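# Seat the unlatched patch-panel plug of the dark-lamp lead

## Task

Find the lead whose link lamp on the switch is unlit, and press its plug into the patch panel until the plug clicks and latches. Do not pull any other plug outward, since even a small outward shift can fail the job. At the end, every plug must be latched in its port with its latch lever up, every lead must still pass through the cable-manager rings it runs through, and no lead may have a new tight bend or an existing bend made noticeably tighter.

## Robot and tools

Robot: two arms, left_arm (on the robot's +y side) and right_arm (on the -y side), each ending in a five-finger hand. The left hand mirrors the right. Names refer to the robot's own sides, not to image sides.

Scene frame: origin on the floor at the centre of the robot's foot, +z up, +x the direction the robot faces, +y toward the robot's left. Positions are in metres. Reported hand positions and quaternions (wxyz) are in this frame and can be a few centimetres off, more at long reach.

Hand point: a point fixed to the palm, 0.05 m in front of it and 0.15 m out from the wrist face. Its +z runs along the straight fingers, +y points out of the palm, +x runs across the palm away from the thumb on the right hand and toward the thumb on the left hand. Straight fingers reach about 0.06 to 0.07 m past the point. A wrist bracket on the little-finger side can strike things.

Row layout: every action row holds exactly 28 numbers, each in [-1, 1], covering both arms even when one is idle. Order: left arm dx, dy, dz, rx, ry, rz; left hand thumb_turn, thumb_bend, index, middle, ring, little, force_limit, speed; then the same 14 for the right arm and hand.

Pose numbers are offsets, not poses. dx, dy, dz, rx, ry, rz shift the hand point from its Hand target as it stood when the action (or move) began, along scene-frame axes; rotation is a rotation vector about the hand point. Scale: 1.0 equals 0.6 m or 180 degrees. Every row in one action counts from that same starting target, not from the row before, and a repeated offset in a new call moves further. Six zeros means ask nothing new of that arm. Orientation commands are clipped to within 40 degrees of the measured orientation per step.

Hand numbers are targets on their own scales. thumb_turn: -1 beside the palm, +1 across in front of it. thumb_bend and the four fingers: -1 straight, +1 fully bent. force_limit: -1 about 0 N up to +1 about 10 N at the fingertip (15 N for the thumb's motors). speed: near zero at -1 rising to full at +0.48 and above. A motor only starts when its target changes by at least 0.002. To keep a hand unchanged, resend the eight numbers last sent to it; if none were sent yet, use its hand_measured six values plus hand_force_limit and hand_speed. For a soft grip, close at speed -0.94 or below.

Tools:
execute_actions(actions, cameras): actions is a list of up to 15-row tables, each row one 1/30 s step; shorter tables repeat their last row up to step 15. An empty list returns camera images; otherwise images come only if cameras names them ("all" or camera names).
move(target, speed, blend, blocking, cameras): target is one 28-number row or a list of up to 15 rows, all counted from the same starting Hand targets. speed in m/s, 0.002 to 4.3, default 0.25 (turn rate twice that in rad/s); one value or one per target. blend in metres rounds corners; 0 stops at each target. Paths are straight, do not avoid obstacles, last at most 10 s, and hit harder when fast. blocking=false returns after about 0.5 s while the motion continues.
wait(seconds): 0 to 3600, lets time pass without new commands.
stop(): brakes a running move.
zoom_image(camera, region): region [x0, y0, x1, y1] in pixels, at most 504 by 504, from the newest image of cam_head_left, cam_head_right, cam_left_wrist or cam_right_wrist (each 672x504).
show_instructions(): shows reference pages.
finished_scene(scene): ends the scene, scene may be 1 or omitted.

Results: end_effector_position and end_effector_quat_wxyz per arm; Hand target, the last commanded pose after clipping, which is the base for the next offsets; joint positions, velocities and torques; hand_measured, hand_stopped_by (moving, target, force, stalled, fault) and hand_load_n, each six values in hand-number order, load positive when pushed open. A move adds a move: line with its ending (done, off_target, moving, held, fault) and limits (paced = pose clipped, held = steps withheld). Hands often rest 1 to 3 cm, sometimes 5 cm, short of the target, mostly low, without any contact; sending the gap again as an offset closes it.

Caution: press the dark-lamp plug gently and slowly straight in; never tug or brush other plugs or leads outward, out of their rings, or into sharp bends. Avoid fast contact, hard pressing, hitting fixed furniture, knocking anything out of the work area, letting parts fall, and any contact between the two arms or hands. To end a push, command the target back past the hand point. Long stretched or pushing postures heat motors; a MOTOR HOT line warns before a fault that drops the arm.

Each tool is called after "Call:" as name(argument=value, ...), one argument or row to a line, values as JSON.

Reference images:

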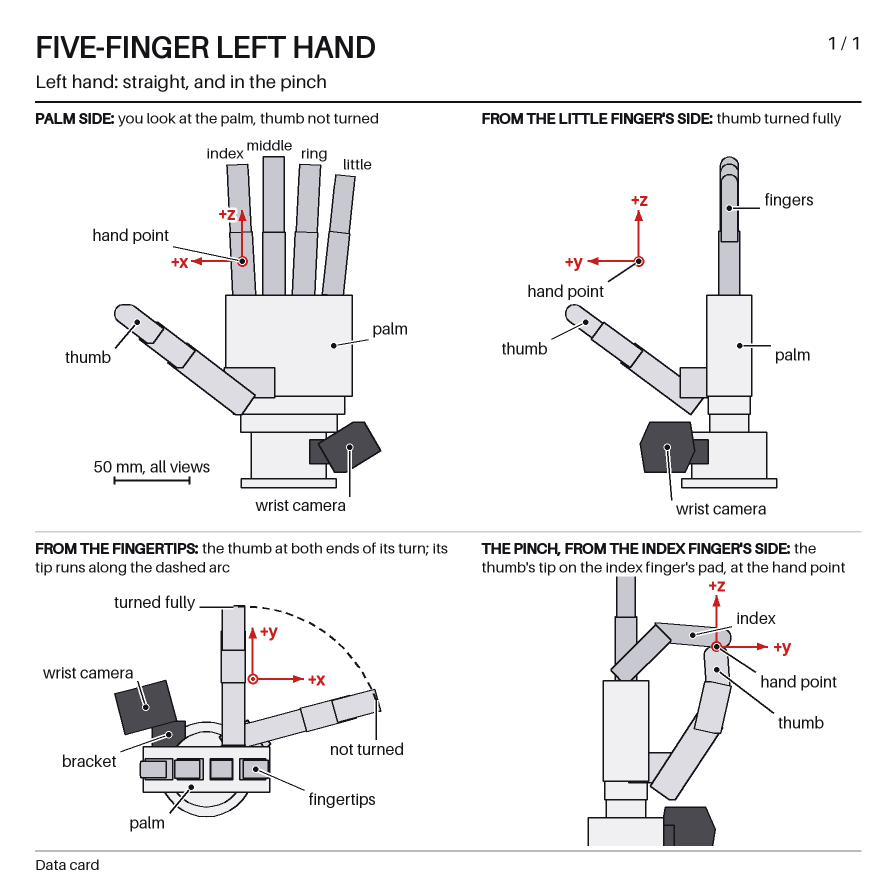

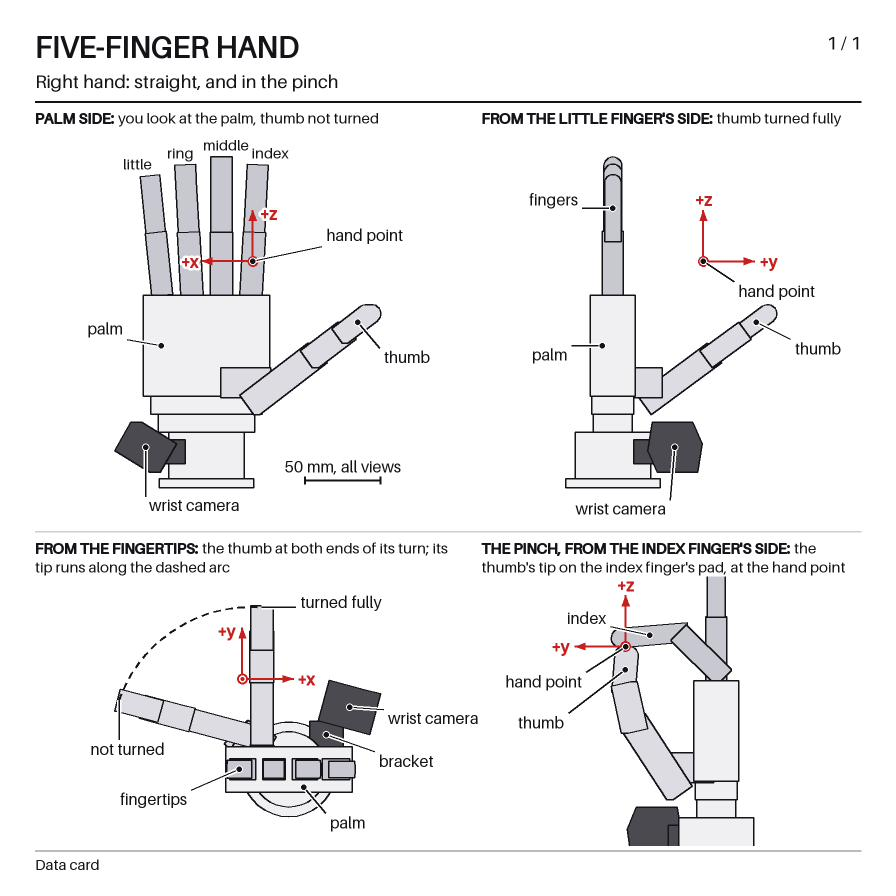

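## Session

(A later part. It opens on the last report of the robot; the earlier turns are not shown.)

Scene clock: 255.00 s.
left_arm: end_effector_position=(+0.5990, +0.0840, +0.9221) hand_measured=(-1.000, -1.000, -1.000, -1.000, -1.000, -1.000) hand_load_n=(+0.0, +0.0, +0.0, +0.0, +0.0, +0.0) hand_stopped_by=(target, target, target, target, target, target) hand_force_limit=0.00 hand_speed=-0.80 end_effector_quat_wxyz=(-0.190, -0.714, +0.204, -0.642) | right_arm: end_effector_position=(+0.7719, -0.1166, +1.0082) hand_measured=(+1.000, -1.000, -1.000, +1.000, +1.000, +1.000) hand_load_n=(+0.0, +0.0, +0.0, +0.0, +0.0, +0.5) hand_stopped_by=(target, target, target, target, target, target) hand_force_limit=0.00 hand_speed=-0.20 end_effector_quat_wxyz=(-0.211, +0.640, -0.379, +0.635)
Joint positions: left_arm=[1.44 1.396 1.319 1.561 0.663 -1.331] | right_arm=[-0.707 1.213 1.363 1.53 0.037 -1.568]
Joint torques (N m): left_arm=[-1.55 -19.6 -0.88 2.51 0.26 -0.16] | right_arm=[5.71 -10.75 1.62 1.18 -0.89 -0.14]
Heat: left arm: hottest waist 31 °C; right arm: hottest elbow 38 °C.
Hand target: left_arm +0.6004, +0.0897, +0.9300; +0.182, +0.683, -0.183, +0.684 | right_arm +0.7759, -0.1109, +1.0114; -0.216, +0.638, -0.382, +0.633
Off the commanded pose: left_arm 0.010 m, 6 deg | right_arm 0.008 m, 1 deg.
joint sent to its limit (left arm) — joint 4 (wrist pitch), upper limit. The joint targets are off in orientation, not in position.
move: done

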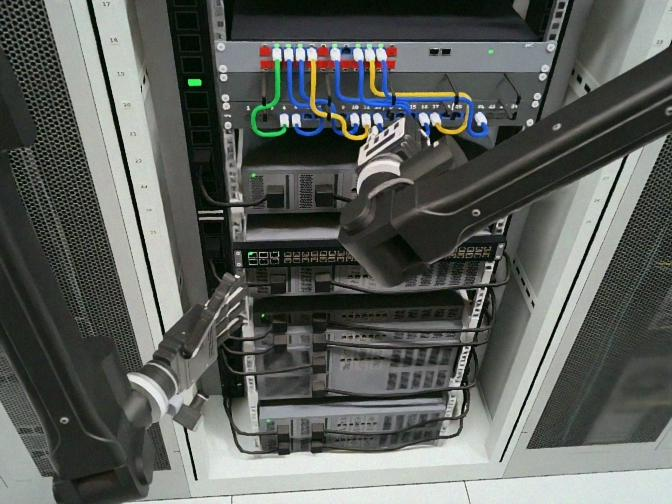

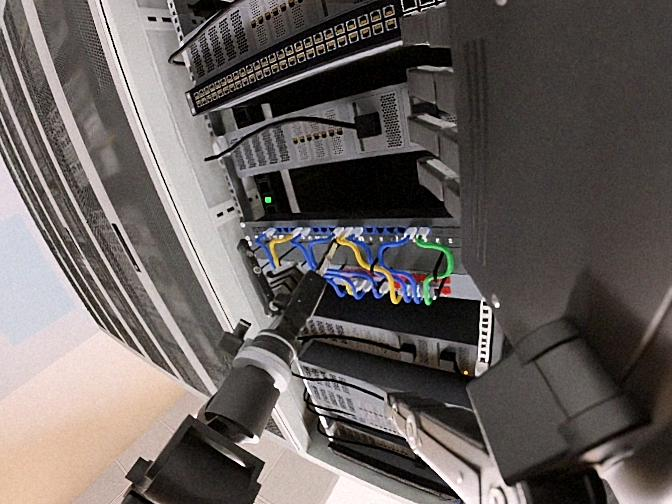

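Call:
move(
  target=[0,0,0,0,0,0,-1,-1,-1,-1,-1,-1,0.0,-0.8,0.0133,0.0103,-0.0152,0,0,0,1,-1,-1,1,1,1,0.0,-0.2],
  speed=0.03,
  cameras=["cam_head_left","cam_left_wrist"],
)

Call:
zoom_image(
  camera="cam_head_left",
  region=[355, 105, 395, 145],
)

Call:
zoom_image(
  camera="cam_left_wrist",
  region=[318, 225, 358, 265],
)

Scene clock: 256.23 s.
left_arm: end_effector_position=(+0.5990, +0.0840, +0.9221) hand_measured=(-1.000, -1.000, -1.000, -1.000, -1.000, -1.000) hand_load_n=(+0.0, +0.0, +0.0, +0.0, +0.0, +0.0) hand_stopped_by=(target, target, target, target, target, target) hand_force_limit=0.00 hand_speed=-0.80 end_effector_quat_wxyz=(-0.190, -0.714, +0.204, -0.642) | right_arm: end_effector_position=(+0.7844, -0.1181, +1.0064) hand_measured=(+1.000, -1.000, -1.000, +1.000, +1.000, +1.000) hand_load_n=(+0.0, +0.0, +0.0, +0.0, +0.0, +0.0) hand_stopped_by=(target, target, target, target, target, target) hand_force_limit=0.00 hand_speed=-0.20 end_effector_quat_wxyz=(-0.208, +0.635, -0.380, +0.639)
Joint positions: left_arm=[1.44 1.396 1.319 1.561 0.663 -1.331] | right_arm=[-0.707 1.228 1.41 1.513 0.037 -1.568]
Joint torques (N m): left_arm=[-1.67 -19.43 -0.92 2.58 0.26 -0.21] | right_arm=[5.42 -9.41 1.85 1.03 -0.86 -0.11]
Heat: left arm: hottest waist 31 °C; right arm: hottest elbow 37 °C.
Hand target: left_arm +0.6004, +0.0897, +0.9300; +0.182, +0.683, -0.183, +0.684 | right_arm +0.7839, -0.1047, +1.0022; -0.216, +0.638, -0.382, +0.633
Off the commanded pose: left_arm 0.010 m, 6 deg | right_arm 0.014 m, 1 deg.
joint sent to its limit (left arm) — joint 4 (wrist pitch), upper limit. The joint targets are off in orientation, not in position.
move: off_target (right_arm)

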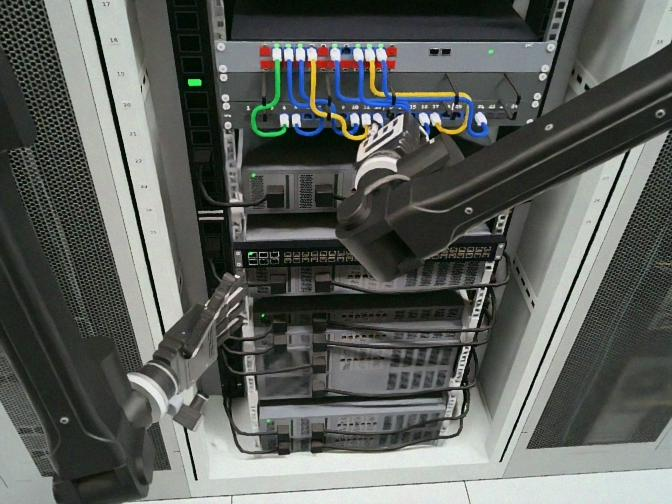

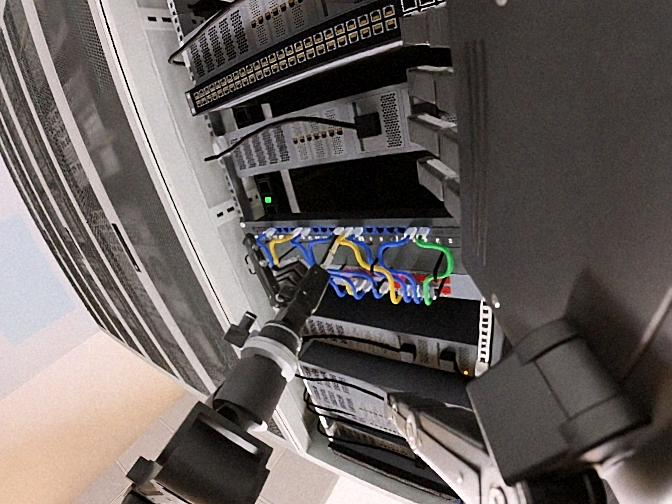

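Scaled by 12.600 from the camera's image (finer frame: 960x720).

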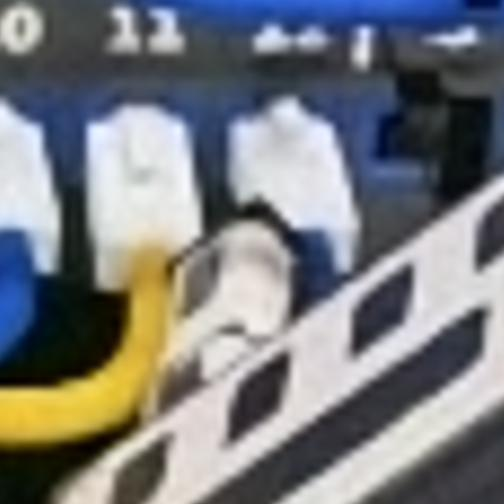

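Scaled by 12.600 from the camera's image (finer frame: 960x720).

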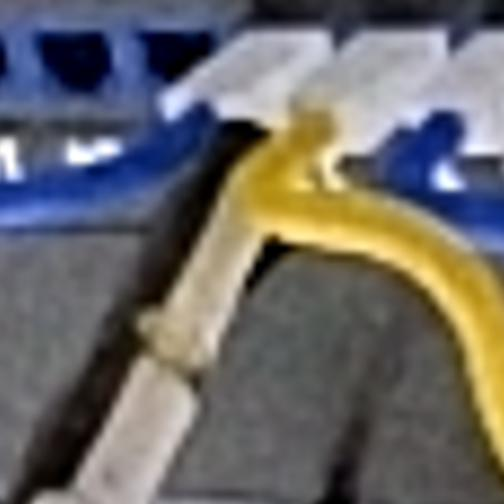

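Call:
move(
  target=[0,0,0,0,0,0,-1,-1,-1,-1,-1,-1,0.0,-0.8,0.002,0.0033,-0.0038,0,0,0,1,-1,-1,1,1,1,0.0,-0.2],
  speed=0.03,
  cameras=["cam_head_left","cam_left_wrist"],
)

Call:
zoom_image(
  camera="cam_head_left",
  region=[355, 105, 395, 145],
)

Call:
zoom_image(
  camera="cam_left_wrist",
  region=[318, 225, 358, 265],
)

Scene clock: 257.40 s.
left_arm: end_effector_position=(+0.5990, +0.0840, +0.9221) hand_measured=(-1.000, -1.000, -1.000, -1.000, -1.000, -1.000) hand_load_n=(+0.0, +0.0, +0.0, +0.0, +0.0, +0.0) hand_stopped_by=(target, target, target, target, target, target) hand_force_limit=0.00 hand_speed=-0.80 end_effector_quat_wxyz=(-0.190, -0.714, +0.204, -0.642) | right_arm: end_effector_position=(+0.7865, -0.1181, +1.0059) hand_measured=(+1.000, -1.000, -1.000, +1.000, +1.000, +1.000) hand_load_n=(+0.0, +0.0, +0.0, +0.0, +0.0, +0.0) hand_stopped_by=(target, target, target, target, target, target) hand_force_limit=0.00 hand_speed=-0.20 end_effector_quat_wxyz=(-0.208, +0.633, -0.381, +0.641)
Joint positions: left_arm=[1.44 1.396 1.319 1.561 0.663 -1.331] | right_arm=[-0.707 1.232 1.419 1.512 0.037 -1.568]
Joint torques (N m): left_arm=[-1.49 -19.37 -0.79 2.77 0.22 -0.22] | right_arm=[5.42 -9.47 1.83 1.01 -0.87 -0.08]
Heat: left arm: hottest waist 31 °C; right arm: hottest elbow 37 °C.
Hand target: left_arm +0.6004, +0.0897, +0.9300; +0.182, +0.683, -0.183, +0.684 | right_arm +0.7851, -0.1027, +1.0000; -0.216, +0.638, -0.382, +0.633
Off the commanded pose: left_arm 0.010 m, 6 deg | right_arm 0.017 m, 1 deg.
joint sent to its limit (left arm) — joint 4 (wrist pitch), upper limit. The joint targets are off in orientation, not in position.
move: off_target (right_arm)

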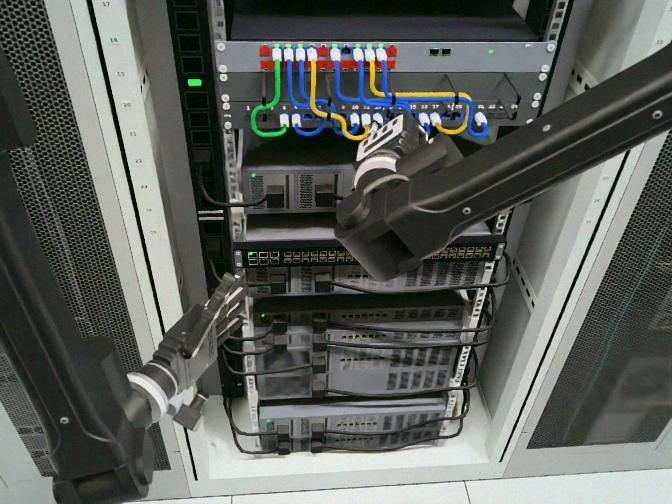

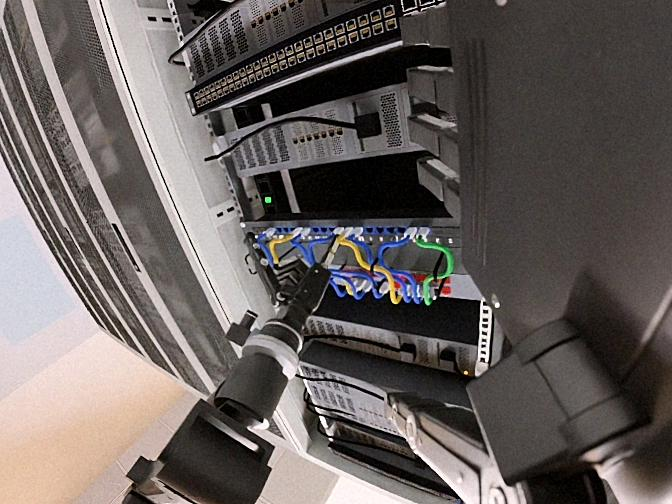

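Scaled by 12.600 from the camera's image (finer frame: 960x720).

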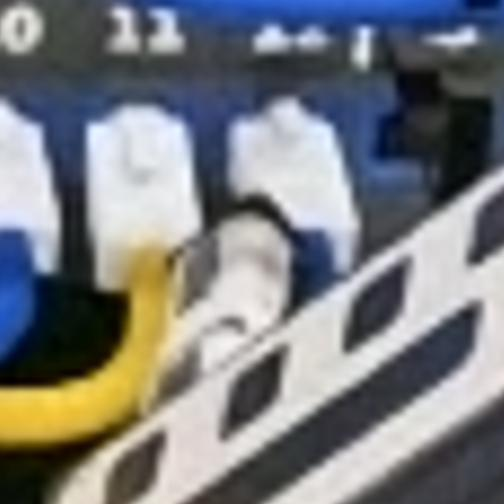

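Scaled by 12.600 from the camera's image (finer frame: 960x720).

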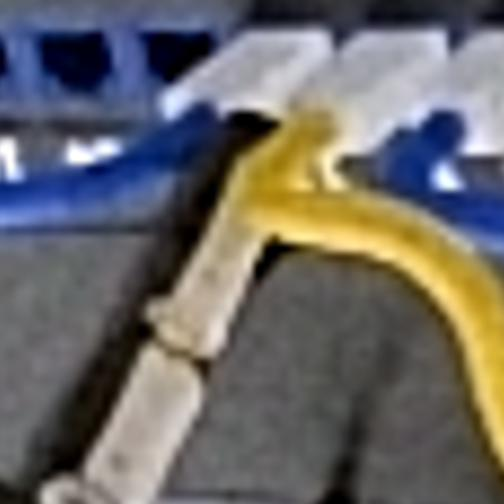

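Call:
move(
  target=[0,0,0,0,0,0,-1,-1,-1,-1,-1,-1,0.0,-0.8,0.006,0.0035,-0.0015,0,0,0,1,-1,-1,1,1,1,0.0,-0.2],
  speed=0.03,
  cameras=["cam_head_left","cam_left_wrist"],
)

Call:
zoom_image(
  camera="cam_head_left",
  region=[355, 105, 395, 145],
)

Call:
zoom_image(
  camera="cam_left_wrist",
  region=[318, 225, 358, 265],
)

Scene clock: 258.10 s.
left_arm: end_effector_position=(+0.5990, +0.0840, +0.9221) hand_measured=(-1.000, -1.000, -1.000, -1.000, -1.000, -1.000) hand_load_n=(+0.0, +0.0, +0.0, +0.0, +0.0, +0.0) hand_stopped_by=(target, target, target, target, target, target) hand_force_limit=0.00 hand_speed=-0.80 end_effector_quat_wxyz=(-0.190, -0.714, +0.204, -0.642) | right_arm: end_effector_position=(+0.7870, -0.1179, +1.0056) hand_measured=(+1.000, -1.000, -1.000, +1.000, +1.000, +1.000) hand_load_n=(+0.0, +0.0, -0.5, +0.0, +0.0, +0.0) hand_stopped_by=(target, target, target, target, target, target) hand_force_limit=0.00 hand_speed=-0.20 end_effector_quat_wxyz=(-0.207, +0.633, -0.381, +0.641)
Joint positions: left_arm=[1.44 1.396 1.319 1.561 0.663 -1.331] | right_arm=[-0.707 1.234 1.422 1.512 0.037 -1.568]
Joint torques (N m): left_arm=[-1.55 -19.43 -0.92 2.73 0.27 -0.23] | right_arm=[5.6 -9.11 2.69 0.69 -0.89 -0.13]
Heat: left arm: hottest waist 31 °C; right arm: hottest elbow 37 °C.
Hand target: left_arm +0.6004, +0.0897, +0.9300; +0.182, +0.683, -0.183, +0.684 | right_arm +0.7887, -0.1007, +0.9991; -0.216, +0.638, -0.382, +0.633
Off the commanded pose: left_arm 0.010 m, 6 deg | right_arm 0.019 m, 1 deg.
joint sent to its limit (left arm) — joint 4 (wrist pitch), upper limit. The joint targets are off in orientation, not in position.
move: off_target (right_arm)

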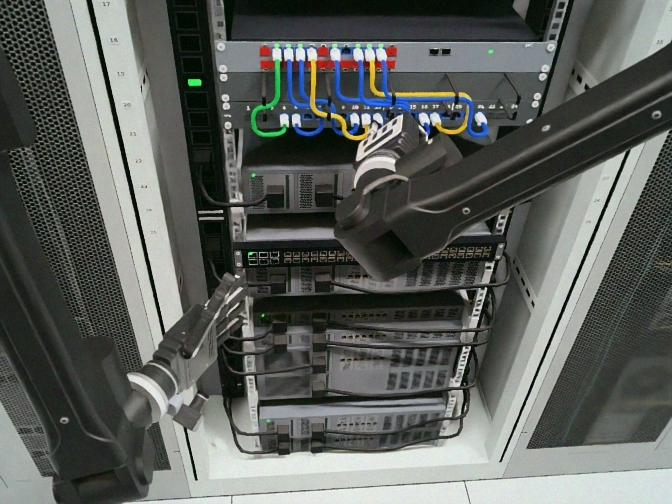

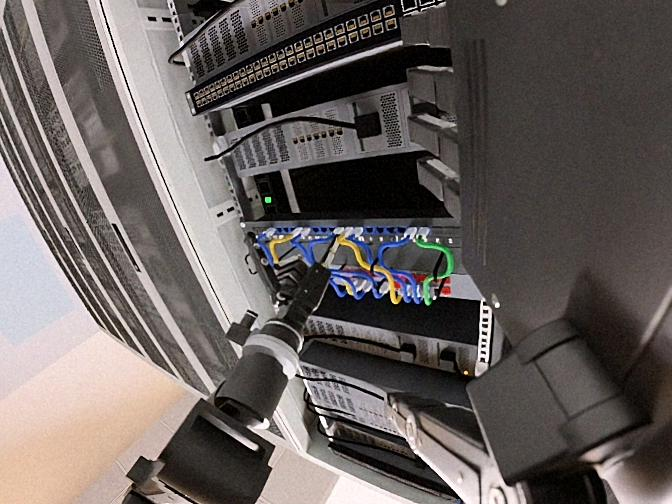

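Scaled by 12.600 from the camera's image (finer frame: 960x720).

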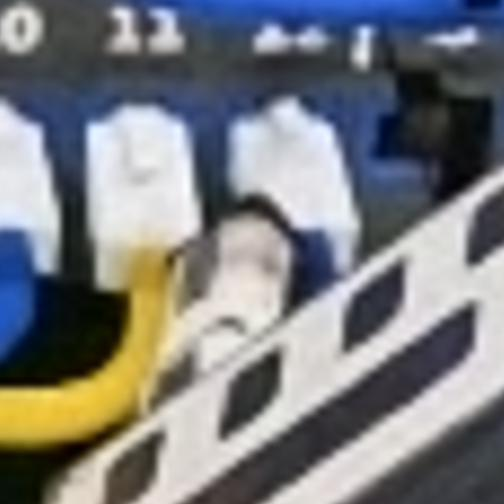

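Scaled by 12.600 from the camera's image (finer frame: 960x720).

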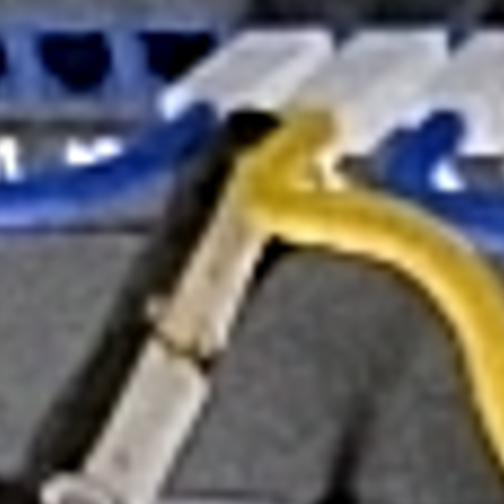

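Call:
wait(
  seconds=0.1,
  cameras=["cam_head_left","cam_left_wrist"],
)

Call:
zoom_image(
  camera="cam_head_left",
  region=[355, 105, 395, 145],
)

Call:
zoom_image(
  camera="cam_left_wrist",
  region=[318, 225, 358, 265],
)

Scene clock: 258.77 s.
left_arm: end_effector_position=(+0.5990, +0.0840, +0.9221) hand_measured=(-1.000, -1.000, -1.000, -1.000, -1.000, -1.000) hand_load_n=(+0.0, +0.0, +0.0, -0.5, +0.0, +0.0) hand_stopped_by=(target, target, target, target, target, target) hand_force_limit=0.00 hand_speed=-0.80 end_effector_quat_wxyz=(-0.190, -0.714, +0.204, -0.642) | right_arm: end_effector_position=(+0.7869, -0.1177, +1.0055) hand_measured=(+1.000, -1.000, -1.000, +1.000, +1.000, +1.000) hand_load_n=(+0.0, +0.0, -0.5, +0.0, -0.5, +0.0) hand_stopped_by=(target, target, target, target, target, target) hand_force_limit=0.00 hand_speed=-0.20 end_effector_quat_wxyz=(-0.208, +0.633, -0.381, +0.641)
Joint positions: left_arm=[1.44 1.396 1.319 1.561 0.663 -1.331] | right_arm=[-0.707 1.234 1.422 1.512 0.037 -1.568]
Joint torques (N m): left_arm=[-2.26 -19.19 -0.88 2.58 0.27 -0.16] | right_arm=[5.71 -8.88 2.66 0.7 -0.9 -0.14]
Heat: left arm: hottest waist 31 °C; right arm: hottest elbow 37 °C.
Hand target: left_arm +0.6004, +0.0897, +0.9300; +0.182, +0.683, -0.183, +0.684 | right_arm +0.7886, -0.1005, +0.9990; -0.216, +0.638, -0.382, +0.633
Off the commanded pose: left_arm 0.010 m, 6 deg | right_arm 0.018 m, 1 deg.
wait: 0.10 s; at rest from the start

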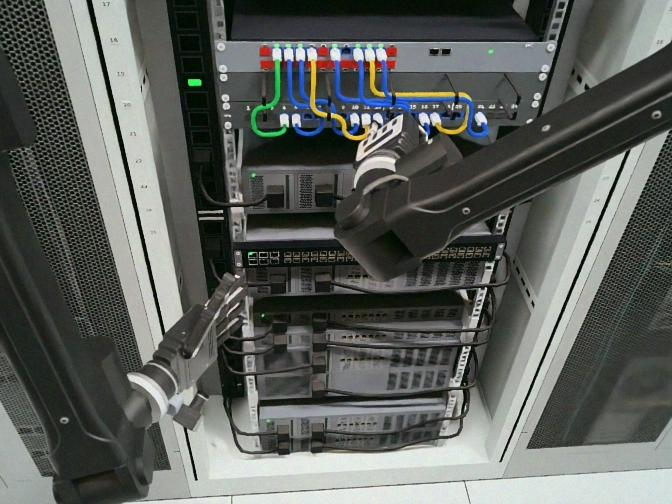

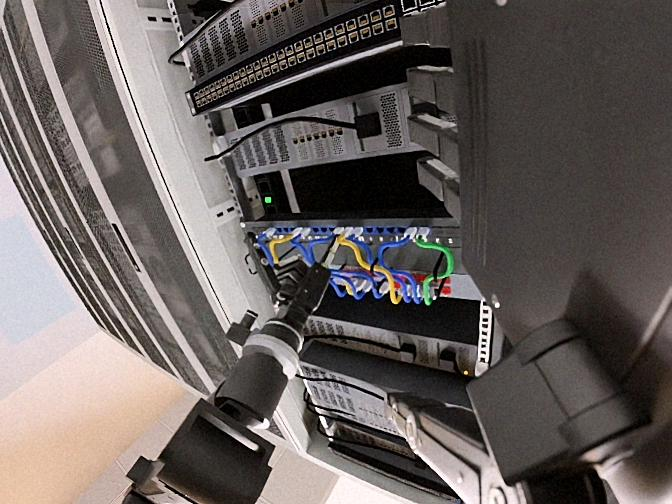

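Scaled by 12.600 from the camera's image (finer frame: 960x720).

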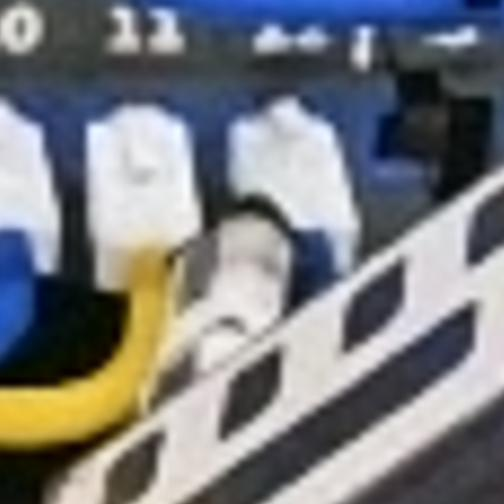

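Scaled by 12.600 from the camera's image (finer frame: 960x720).

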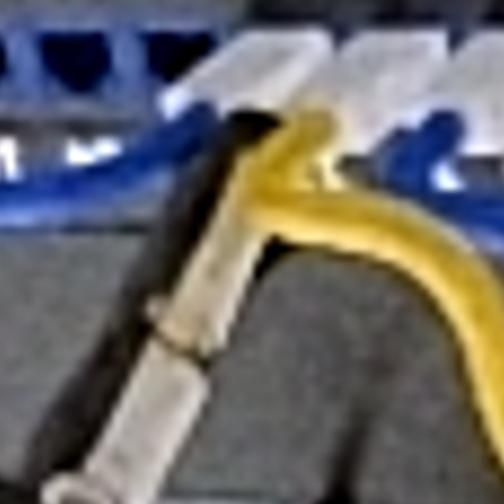

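Call:
move(
  target=[0,0,0,0,0,0,-1,-1,-1,-1,-1,-1,0.0,-0.8,0,0.0033,-0.0037,0,0,0,1,-1,-1,1,1,1,0.0,-0.2],
  speed=0.02,
  cameras=["cam_head_left","cam_left_wrist"],
)

Call:
zoom_image(
  camera="cam_head_left",
  region=[355, 105, 395, 145],
)

Call:
zoom_image(
  camera="cam_left_wrist",
  region=[318, 225, 358, 265],
)

Scene clock: 259.73 s.
left_arm: end_effector_position=(+0.5990, +0.0840, +0.9221) hand_measured=(-1.000, -1.000, -1.000, -1.000, -1.000, -1.000) hand_load_n=(+0.0, +0.0, +0.0, +0.0, +0.0, +0.0) hand_stopped_by=(target, target, target, target, target, target) hand_force_limit=0.00 hand_speed=-0.80 end_effector_quat_wxyz=(-0.190, -0.714, +0.204, -0.642) | right_arm: end_effector_position=(+0.7870, -0.1166, +1.0045) hand_measured=(+1.000, -1.000, -1.000, +1.000, +1.000, +1.000) hand_load_n=(+0.0, +0.0, +0.0, +0.0, +0.0, +0.0) hand_stopped_by=(target, target, target, target, target, target) hand_force_limit=0.00 hand_speed=-0.20 end_effector_quat_wxyz=(-0.207, +0.633, -0.381, +0.641)
Joint positions: left_arm=[1.44 1.396 1.319 1.561 0.663 -1.331] | right_arm=[-0.707 1.239 1.426 1.513 0.037 -1.568]
Joint torques (N m): left_arm=[-1.32 -20.25 -0.81 2.62 0.25 -0.18] | right_arm=[5.71 -9.23 2.81 0.75 -0.89 -0.11]
Heat: left arm: hottest waist 31 °C; right arm: hottest elbow 37 °C.
Hand target: left_arm +0.6004, +0.0897, +0.9300; +0.182, +0.683, -0.183, +0.684 | right_arm +0.7886, -0.0985, +0.9968; -0.216, +0.638, -0.382, +0.633
Off the commanded pose: left_arm 0.010 m, 6 deg | right_arm 0.020 m, 1 deg.
joint sent to its limit (left arm) — joint 4 (wrist pitch), upper limit. The joint targets are off in orientation, not in position.
move: off_target (right_arm)

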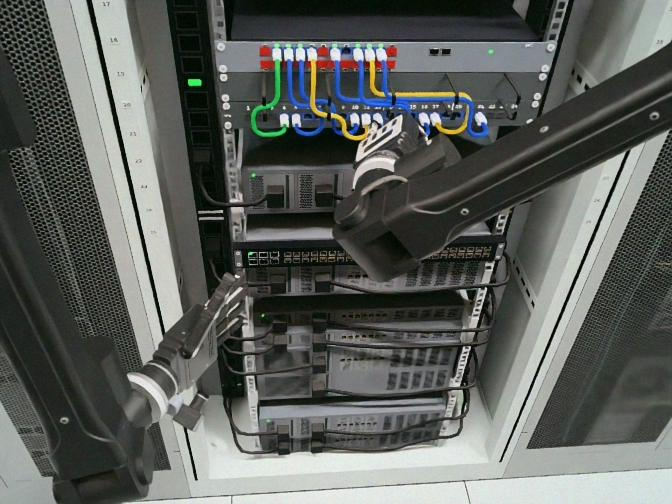

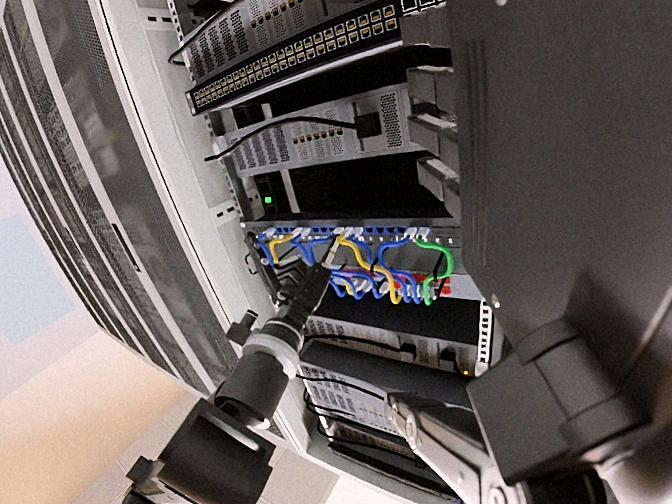

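Scaled by 12.600 from the camera's image (finer frame: 960x720).

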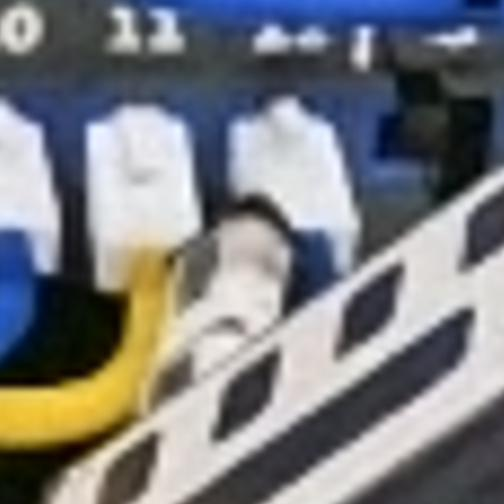

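Scaled by 12.600 from the camera's image (finer frame: 960x720).

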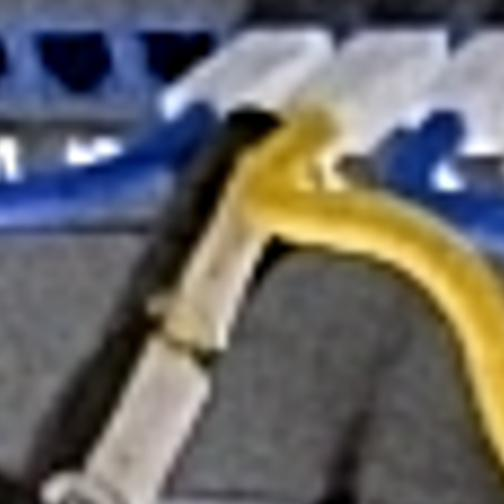

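Call:
move(
  target=[0,0,0,0,0,0,-1,-1,-1,-1,-1,-1,0.0,-0.8,-0.0233,0.003,0.0027,0,0,0,1,-1,-1,1,1,1,0.0,-0.2],
  speed=0.03,
  cameras=["cam_head_left","cam_left_wrist"],
)

Call:
zoom_image(
  camera="cam_head_left",
  region=[355, 105, 395, 145],
)

Call:
zoom_image(
  camera="cam_left_wrist",
  region=[318, 225, 358, 265],
)

Scene clock: 261.00 s.
left_arm: end_effector_position=(+0.5990, +0.0840, +0.9221) hand_measured=(-1.000, -1.000, -1.000, -1.000, -1.000, -1.000) hand_load_n=(+0.0, +0.0, +0.0, +0.0, +0.0, +0.5) hand_stopped_by=(target, target, target, target, target, target) hand_force_limit=0.00 hand_speed=-0.80 end_effector_quat_wxyz=(-0.190, -0.714, +0.204, -0.642) | right_arm: end_effector_position=(+0.7856, -0.1172, +1.0054) hand_measured=(+1.000, -1.000, -1.000, +1.000, +1.000, +1.000) hand_load_n=(+0.0, +0.0, +0.0, +0.0, +0.0, +0.0) hand_stopped_by=(target, target, target, target, target, target) hand_force_limit=0.00 hand_speed=-0.20 end_effector_quat_wxyz=(-0.206, +0.631, -0.382, +0.643)
Joint positions: left_arm=[1.44 1.396 1.319 1.561 0.663 -1.331] | right_arm=[-0.707 1.24 1.423 1.524 0.037 -1.568]
Joint torques (N m): left_arm=[-1.49 -19.08 -0.79 2.67 0.26 -0.23] | right_arm=[5.83 -9.11 0.34 1.73 -0.87 -0.11]
Heat: left arm: hottest waist 31 °C; right arm: hottest elbow 37 °C.
Hand target: left_arm +0.6004, +0.0897, +0.9300; +0.182, +0.683, -0.183, +0.684 | right_arm +0.7747, -0.0969, +0.9985; -0.216, +0.638, -0.382, +0.633
Off the commanded pose: left_arm 0.010 m, 6 deg | right_arm 0.024 m, 2 deg.
joint sent to its limit (left arm) — joint 4 (wrist pitch), upper limit. The joint targets are off in orientation, not in position.
move: off_target (right_arm)

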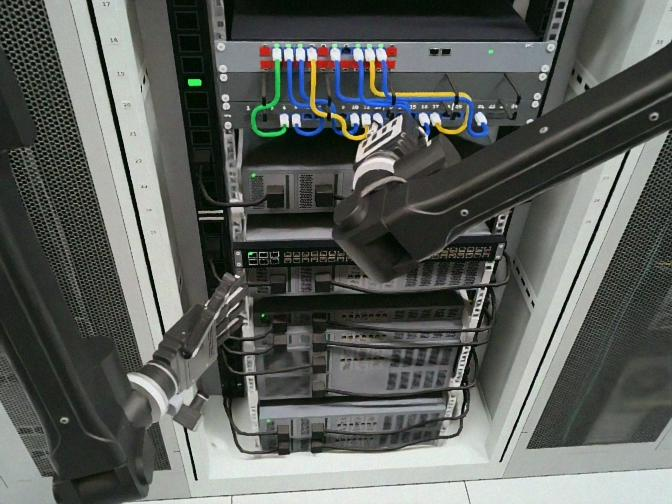

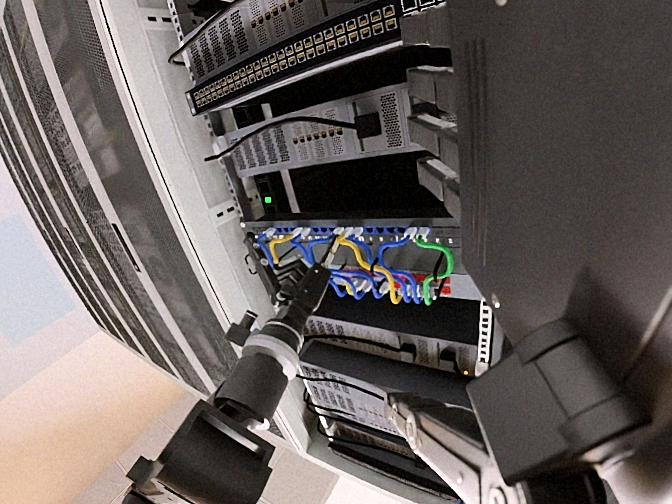

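Scaled by 12.600 from the camera's image (finer frame: 960x720).

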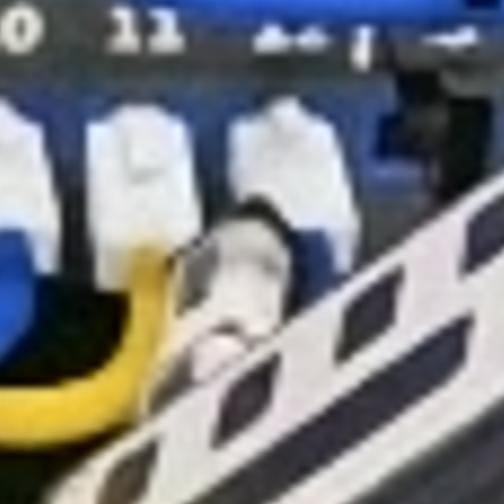

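Scaled by 12.600 from the camera's image (finer frame: 960x720).

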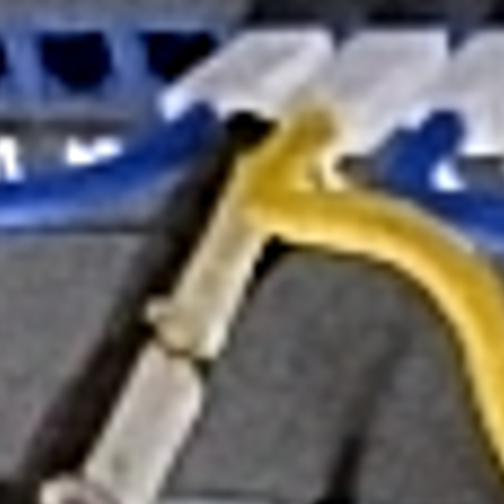

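Call:
move(
  target=[
    [0,0,0,0,0,0,-1,-1,-1,-1,-1,-1,0.0,-0.8,-0.0378,-0.0083,0.0197,0,0,0,1,-1,-1,1,1,1,0.0,-0.2],
    [0,0,0,0,0,0,-1,-1,-1,-1,-1,-1,0.0,-0.8,-0.0378,-0.0402,-0.0083,0,0,0,1,-1,-1,1,1,1,0.0,-0.2],
  ],
  speed=0.05,
  cameras=["cam_head_left","cam_left_wrist"],
)

Call:
zoom_image(
  camera="cam_head_left",
  region=[355, 105, 395, 145],
)

Scene clock: 264.73 s.
left_arm: end_effector_position=(+0.5990, +0.0840, +0.9221) hand_measured=(-1.000, -1.000, -1.000, -1.000, -1.000, -1.000) hand_load_n=(+0.0, +0.0, +0.0, +0.0, +0.0, +0.0) hand_stopped_by=(target, target, target, target, target, target) hand_force_limit=0.00 hand_speed=-0.80 end_effector_quat_wxyz=(-0.190, -0.714, +0.204, -0.642) | right_arm: end_effector_position=(+0.7487, -0.1078, +0.9937) hand_measured=(+1.000, -1.000, -1.000, +1.000, +1.000, +1.000) hand_load_n=(+0.0, +0.0, +0.0, +0.0, +0.0, -0.5) hand_stopped_by=(target, target, target, target, target, target) hand_force_limit=0.00 hand_speed=-0.20 end_effector_quat_wxyz=(-0.224, +0.644, -0.384, +0.622)
Joint positions: left_arm=[1.44 1.396 1.319 1.561 0.663 -1.331] | right_arm=[-0.738 1.224 1.316 1.558 0.04 -1.51]
Joint torques (N m): left_arm=[-1.14 -19.49 -0.7 2.69 0.24 -0.21] | right_arm=[2.78 -11.75 1.05 1.59 -0.64 0]
Heat: left arm: hottest waist 31 °C; right arm: hottest elbow 37 °C.
Hand target: left_arm +0.6004, +0.0897, +0.9300; +0.182, +0.683, -0.183, +0.684 | right_arm +0.7521, -0.1211, +0.9936; -0.216, +0.638, -0.382, +0.633
Off the commanded pose: left_arm 0.010 m, 6 deg | right_arm 0.014 m, 2 deg.
joint sent to its limit (left arm) — joint 4 (wrist pitch), upper limit. The joint targets are off in orientation, not in position.
joint sent to its limit (right arm) — joint 4 (wrist pitch), upper limit. The joint targets still meet the commanded pose.
move: off_target (right_arm)

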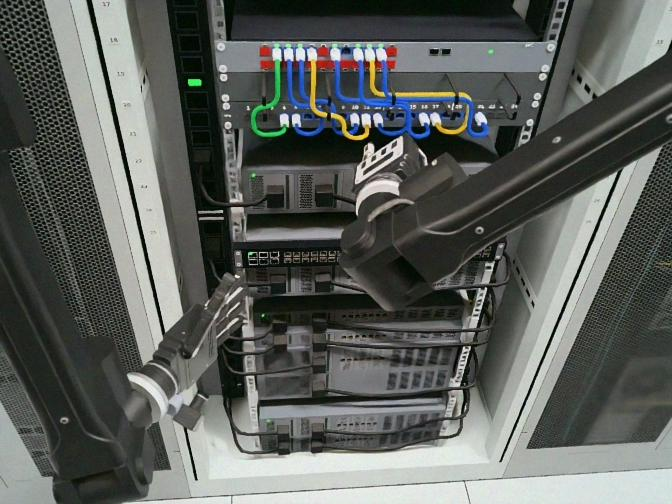

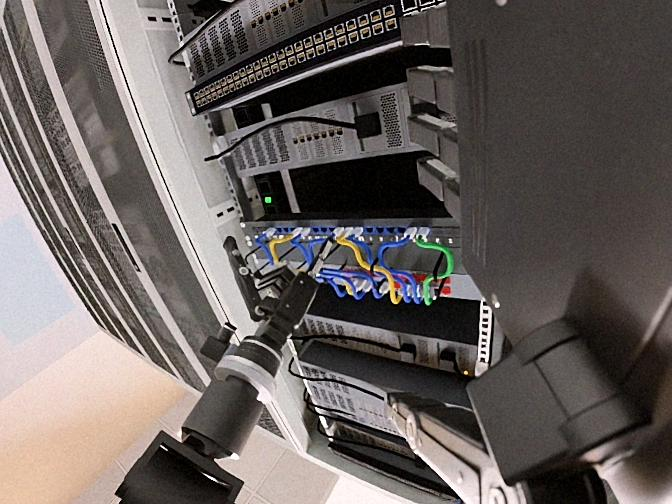

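Scaled by 12.600 from the camera's image (finer frame: 960x720).

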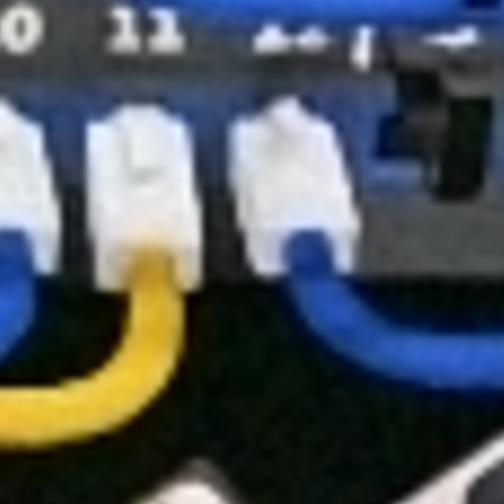

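Call:
move(
  target=[0,0,0,0,0,0,-1,-1,-1,-1,-1,-1,0.0,-0.8,0.005,0.02,0.041,0,0,0,1,-1,-1,1,1,1,0.0,-0.2],
  speed=0.04,
  cameras=["cam_head_left"],
)

Call:
zoom_image(
  camera="cam_head_left",
  region=[355, 105, 395, 145],
)

Scene clock: 266.27 s.
left_arm: end_effector_position=(+0.5990, +0.0840, +0.9221) hand_measured=(-1.000, -1.000, -1.000, -1.000, -1.000, -1.000) hand_load_n=(+0.0, +0.0, +0.0, +0.0, +0.0, +0.0) hand_stopped_by=(target, target, target, target, target, target) hand_force_limit=0.00 hand_speed=-0.80 end_effector_quat_wxyz=(-0.190, -0.714, +0.204, -0.642) | right_arm: end_effector_position=(+0.7525, -0.1081, +1.0085) hand_measured=(+1.000, -1.000, -1.000, +1.000, +1.000, +1.000) hand_load_n=(+0.5, +0.0, +0.0, +0.0, +0.0, +0.0) hand_stopped_by=(target, target, target, target, target, target) hand_force_limit=0.00 hand_speed=-0.20 end_effector_quat_wxyz=(-0.215, +0.647, -0.377, +0.627)
Joint positions: left_arm=[1.44 1.396 1.319 1.561 0.663 -1.331] | right_arm=[-0.7 1.207 1.307 1.558 0.038 -1.573]
Joint torques (N m): left_arm=[-1.49 -19.49 -0.88 2.65 0.25 -0.22] | right_arm=[6.01 -11.28 0.31 1.57 -0.89 -0.18]
Heat: left arm: hottest waist 31 °C; right arm: hottest elbow 37 °C.
Hand target: left_arm +0.6004, +0.0897, +0.9300; +0.182, +0.683, -0.183, +0.684 | right_arm +0.7549, -0.1089, +1.0180; -0.216, +0.638, -0.382, +0.633
Off the commanded pose: left_arm 0.010 m, 6 deg | right_arm 0.010 m, 1 deg.
joint sent to its limit (left arm) — joint 4 (wrist pitch), upper limit. The joint targets are off in orientation, not in position.
joint sent to its limit (right arm) — joint 4 (wrist pitch), upper limit. The joint targets still meet the commanded pose.
move: done

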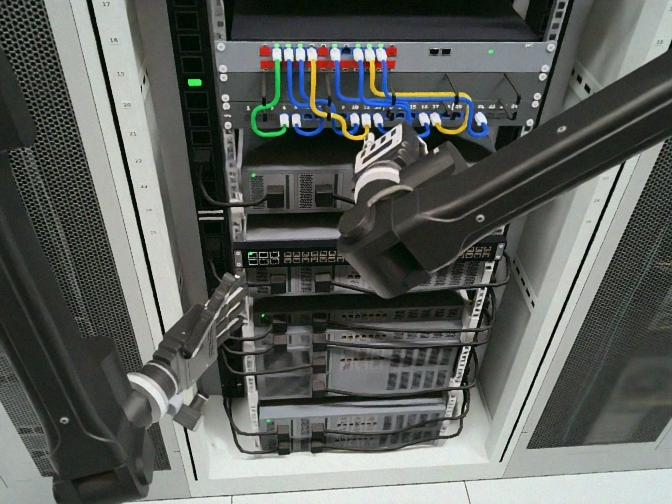

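Scaled by 12.600 from the camera's image (finer frame: 960x720).

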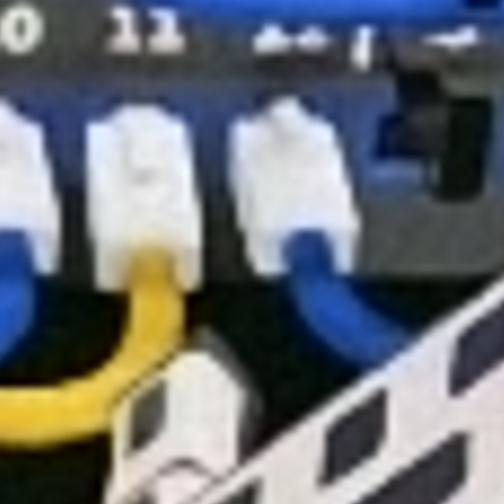

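Call:
move(
  target=[
    [0,0,0,0,0,0,-1,-1,-1,-1,-1,-1,0.0,-0.8,0,-0.0322,-0.0285,0,0,0,1,-1,-1,1,1,1,0.0,-0.2],
    [0,0,0,0,0,0,-1,-1,-1,-1,-1,-1,0.0,-0.8,0,-0.0024,-0.0021,0,0,0,1,-1,-1,1,1,1,0.0,-0.2],
  ],
  speed=0.04,
)

Scene clock: 268.93 s.
left_arm: end_effector_position=(+0.5990, +0.0840, +0.9221) hand_measured=(-1.000, -1.000, -1.000, -1.000, -1.000, -1.000) hand_load_n=(+0.0, +0.0, +0.0, +0.0, +0.0, +0.0) hand_stopped_by=(target, target, target, target, target, target) hand_force_limit=0.00 hand_speed=-0.80 end_effector_quat_wxyz=(-0.190, -0.714, +0.204, -0.642) | right_arm: end_effector_position=(+0.7523, -0.1094, +1.0073) hand_measured=(+1.000, -1.000, -1.000, +1.000, +1.000, +1.000) hand_load_n=(+0.0, +0.0, +0.0, +0.0, +0.0, +0.0) hand_stopped_by=(target, target, target, target, target, target) hand_force_limit=0.00 hand_speed=-0.20 end_effector_quat_wxyz=(-0.215, +0.647, -0.377, +0.627)
Joint positions: left_arm=[1.44 1.396 1.319 1.561 0.663 -1.331] | right_arm=[-0.705 1.207 1.307 1.558 0.039 -1.567]
Joint torques (N m): left_arm=[-1.73 -19.19 -0.83 2.66 0.24 -0.23] | right_arm=[5.77 -11.46 0.31 1.57 -0.87 -0.17]
Heat: left arm: hottest waist 31 °C; right arm: hottest elbow 37 °C.
Hand target: left_arm +0.6004, +0.0897, +0.9300; +0.182, +0.683, -0.183, +0.684 | right_arm +0.7550, -0.1104, +1.0169; -0.216, +0.638, -0.382, +0.633
Off the commanded pose: left_arm 0.010 m, 6 deg | right_arm 0.010 m, 1 deg.
joint sent to its limit (left arm) — joint 4 (wrist pitch), upper limit. The joint targets are off in orientation, not in position.
joint sent to its limit (right arm) — joint 4 (wrist pitch), upper limit. The joint targets still meet the commanded pose.
move: done

Call:
move(
  target=[0,0,0,0,0,0,-1,-1,-1,-1,-1,-1,0.0,-0.8,0.0167,-0.002,-0.0015,0,0,0,1,-1,-1,1,1,1,0.0,-0.2],
  speed=0.04,
  cameras=["cam_head_left","cam_left_wrist"],
)

Call:
zoom_image(
  camera="cam_head_left",
  region=[355, 105, 395, 145],
)

Call:
zoom_image(
  camera="cam_left_wrist",
  region=[318, 225, 358, 265],
)

Scene clock: 269.90 s.
left_arm: end_effector_position=(+0.5990, +0.0840, +0.9221) hand_measured=(-1.000, -1.000, -1.000, -1.000, -1.000, -1.000) hand_load_n=(+0.0, +0.0, +0.0, +0.0, +0.0, +0.0) hand_stopped_by=(target, target, target, target, target, target) hand_force_limit=0.00 hand_speed=-0.80 end_effector_quat_wxyz=(-0.190, -0.714, +0.204, -0.642) | right_arm: end_effector_position=(+0.7593, -0.1143, +1.0101) hand_measured=(+1.000, -1.000, -1.000, +1.000, +1.000, +1.000) hand_load_n=(+0.0, +0.0, +0.0, +0.0, +0.0, +0.0) hand_stopped_by=(target, target, target, target, target, target) hand_force_limit=0.00 hand_speed=-0.20 end_effector_quat_wxyz=(-0.212, +0.641, -0.378, +0.633)
Joint positions: left_arm=[1.44 1.396 1.319 1.561 0.663 -1.331] | right_arm=[-0.705 1.207 1.324 1.558 0.037 -1.568]
Joint torques (N m): left_arm=[-1.26 -19.37 -0.76 2.71 0.25 -0.2] | right_arm=[5.89 -10.87 1.4 1.1 -0.89 -0.15]
Heat: left arm: hottest waist 31 °C; right arm: hottest elbow 37 °C.
Hand target: left_arm +0.6004, +0.0897, +0.9300; +0.182, +0.683, -0.183, +0.684 | right_arm +0.7651, -0.1117, +1.0160; -0.216, +0.638, -0.382, +0.633
Off the commanded pose: left_arm 0.010 m, 6 deg | right_arm 0.009 m, 1 deg.
joint sent to its limit (left arm) — joint 4 (wrist pitch), upper limit. The joint targets are off in orientation, not in position.
move: done

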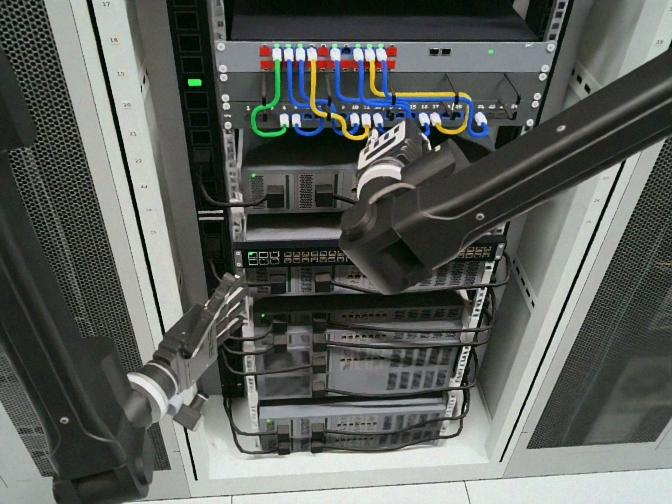

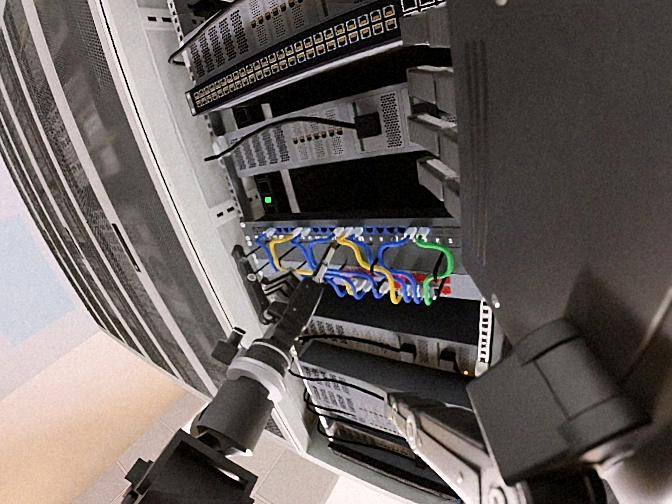

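Scaled by 12.600 from the camera's image (finer frame: 960x720).

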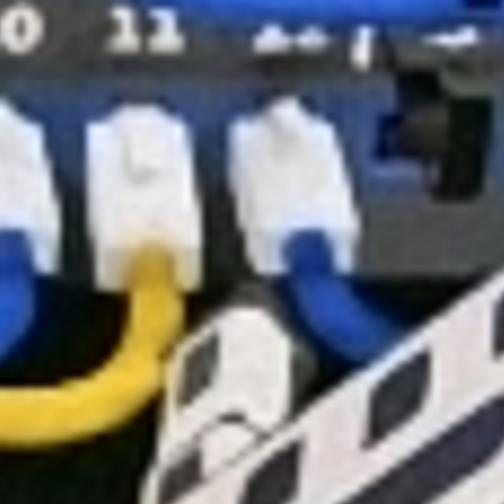

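Scaled by 12.600 from the camera's image (finer frame: 960x720).

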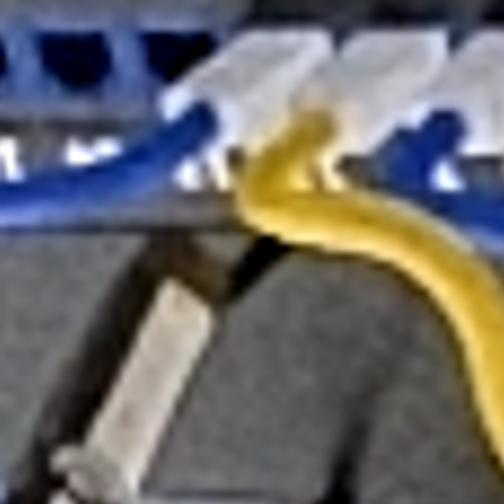

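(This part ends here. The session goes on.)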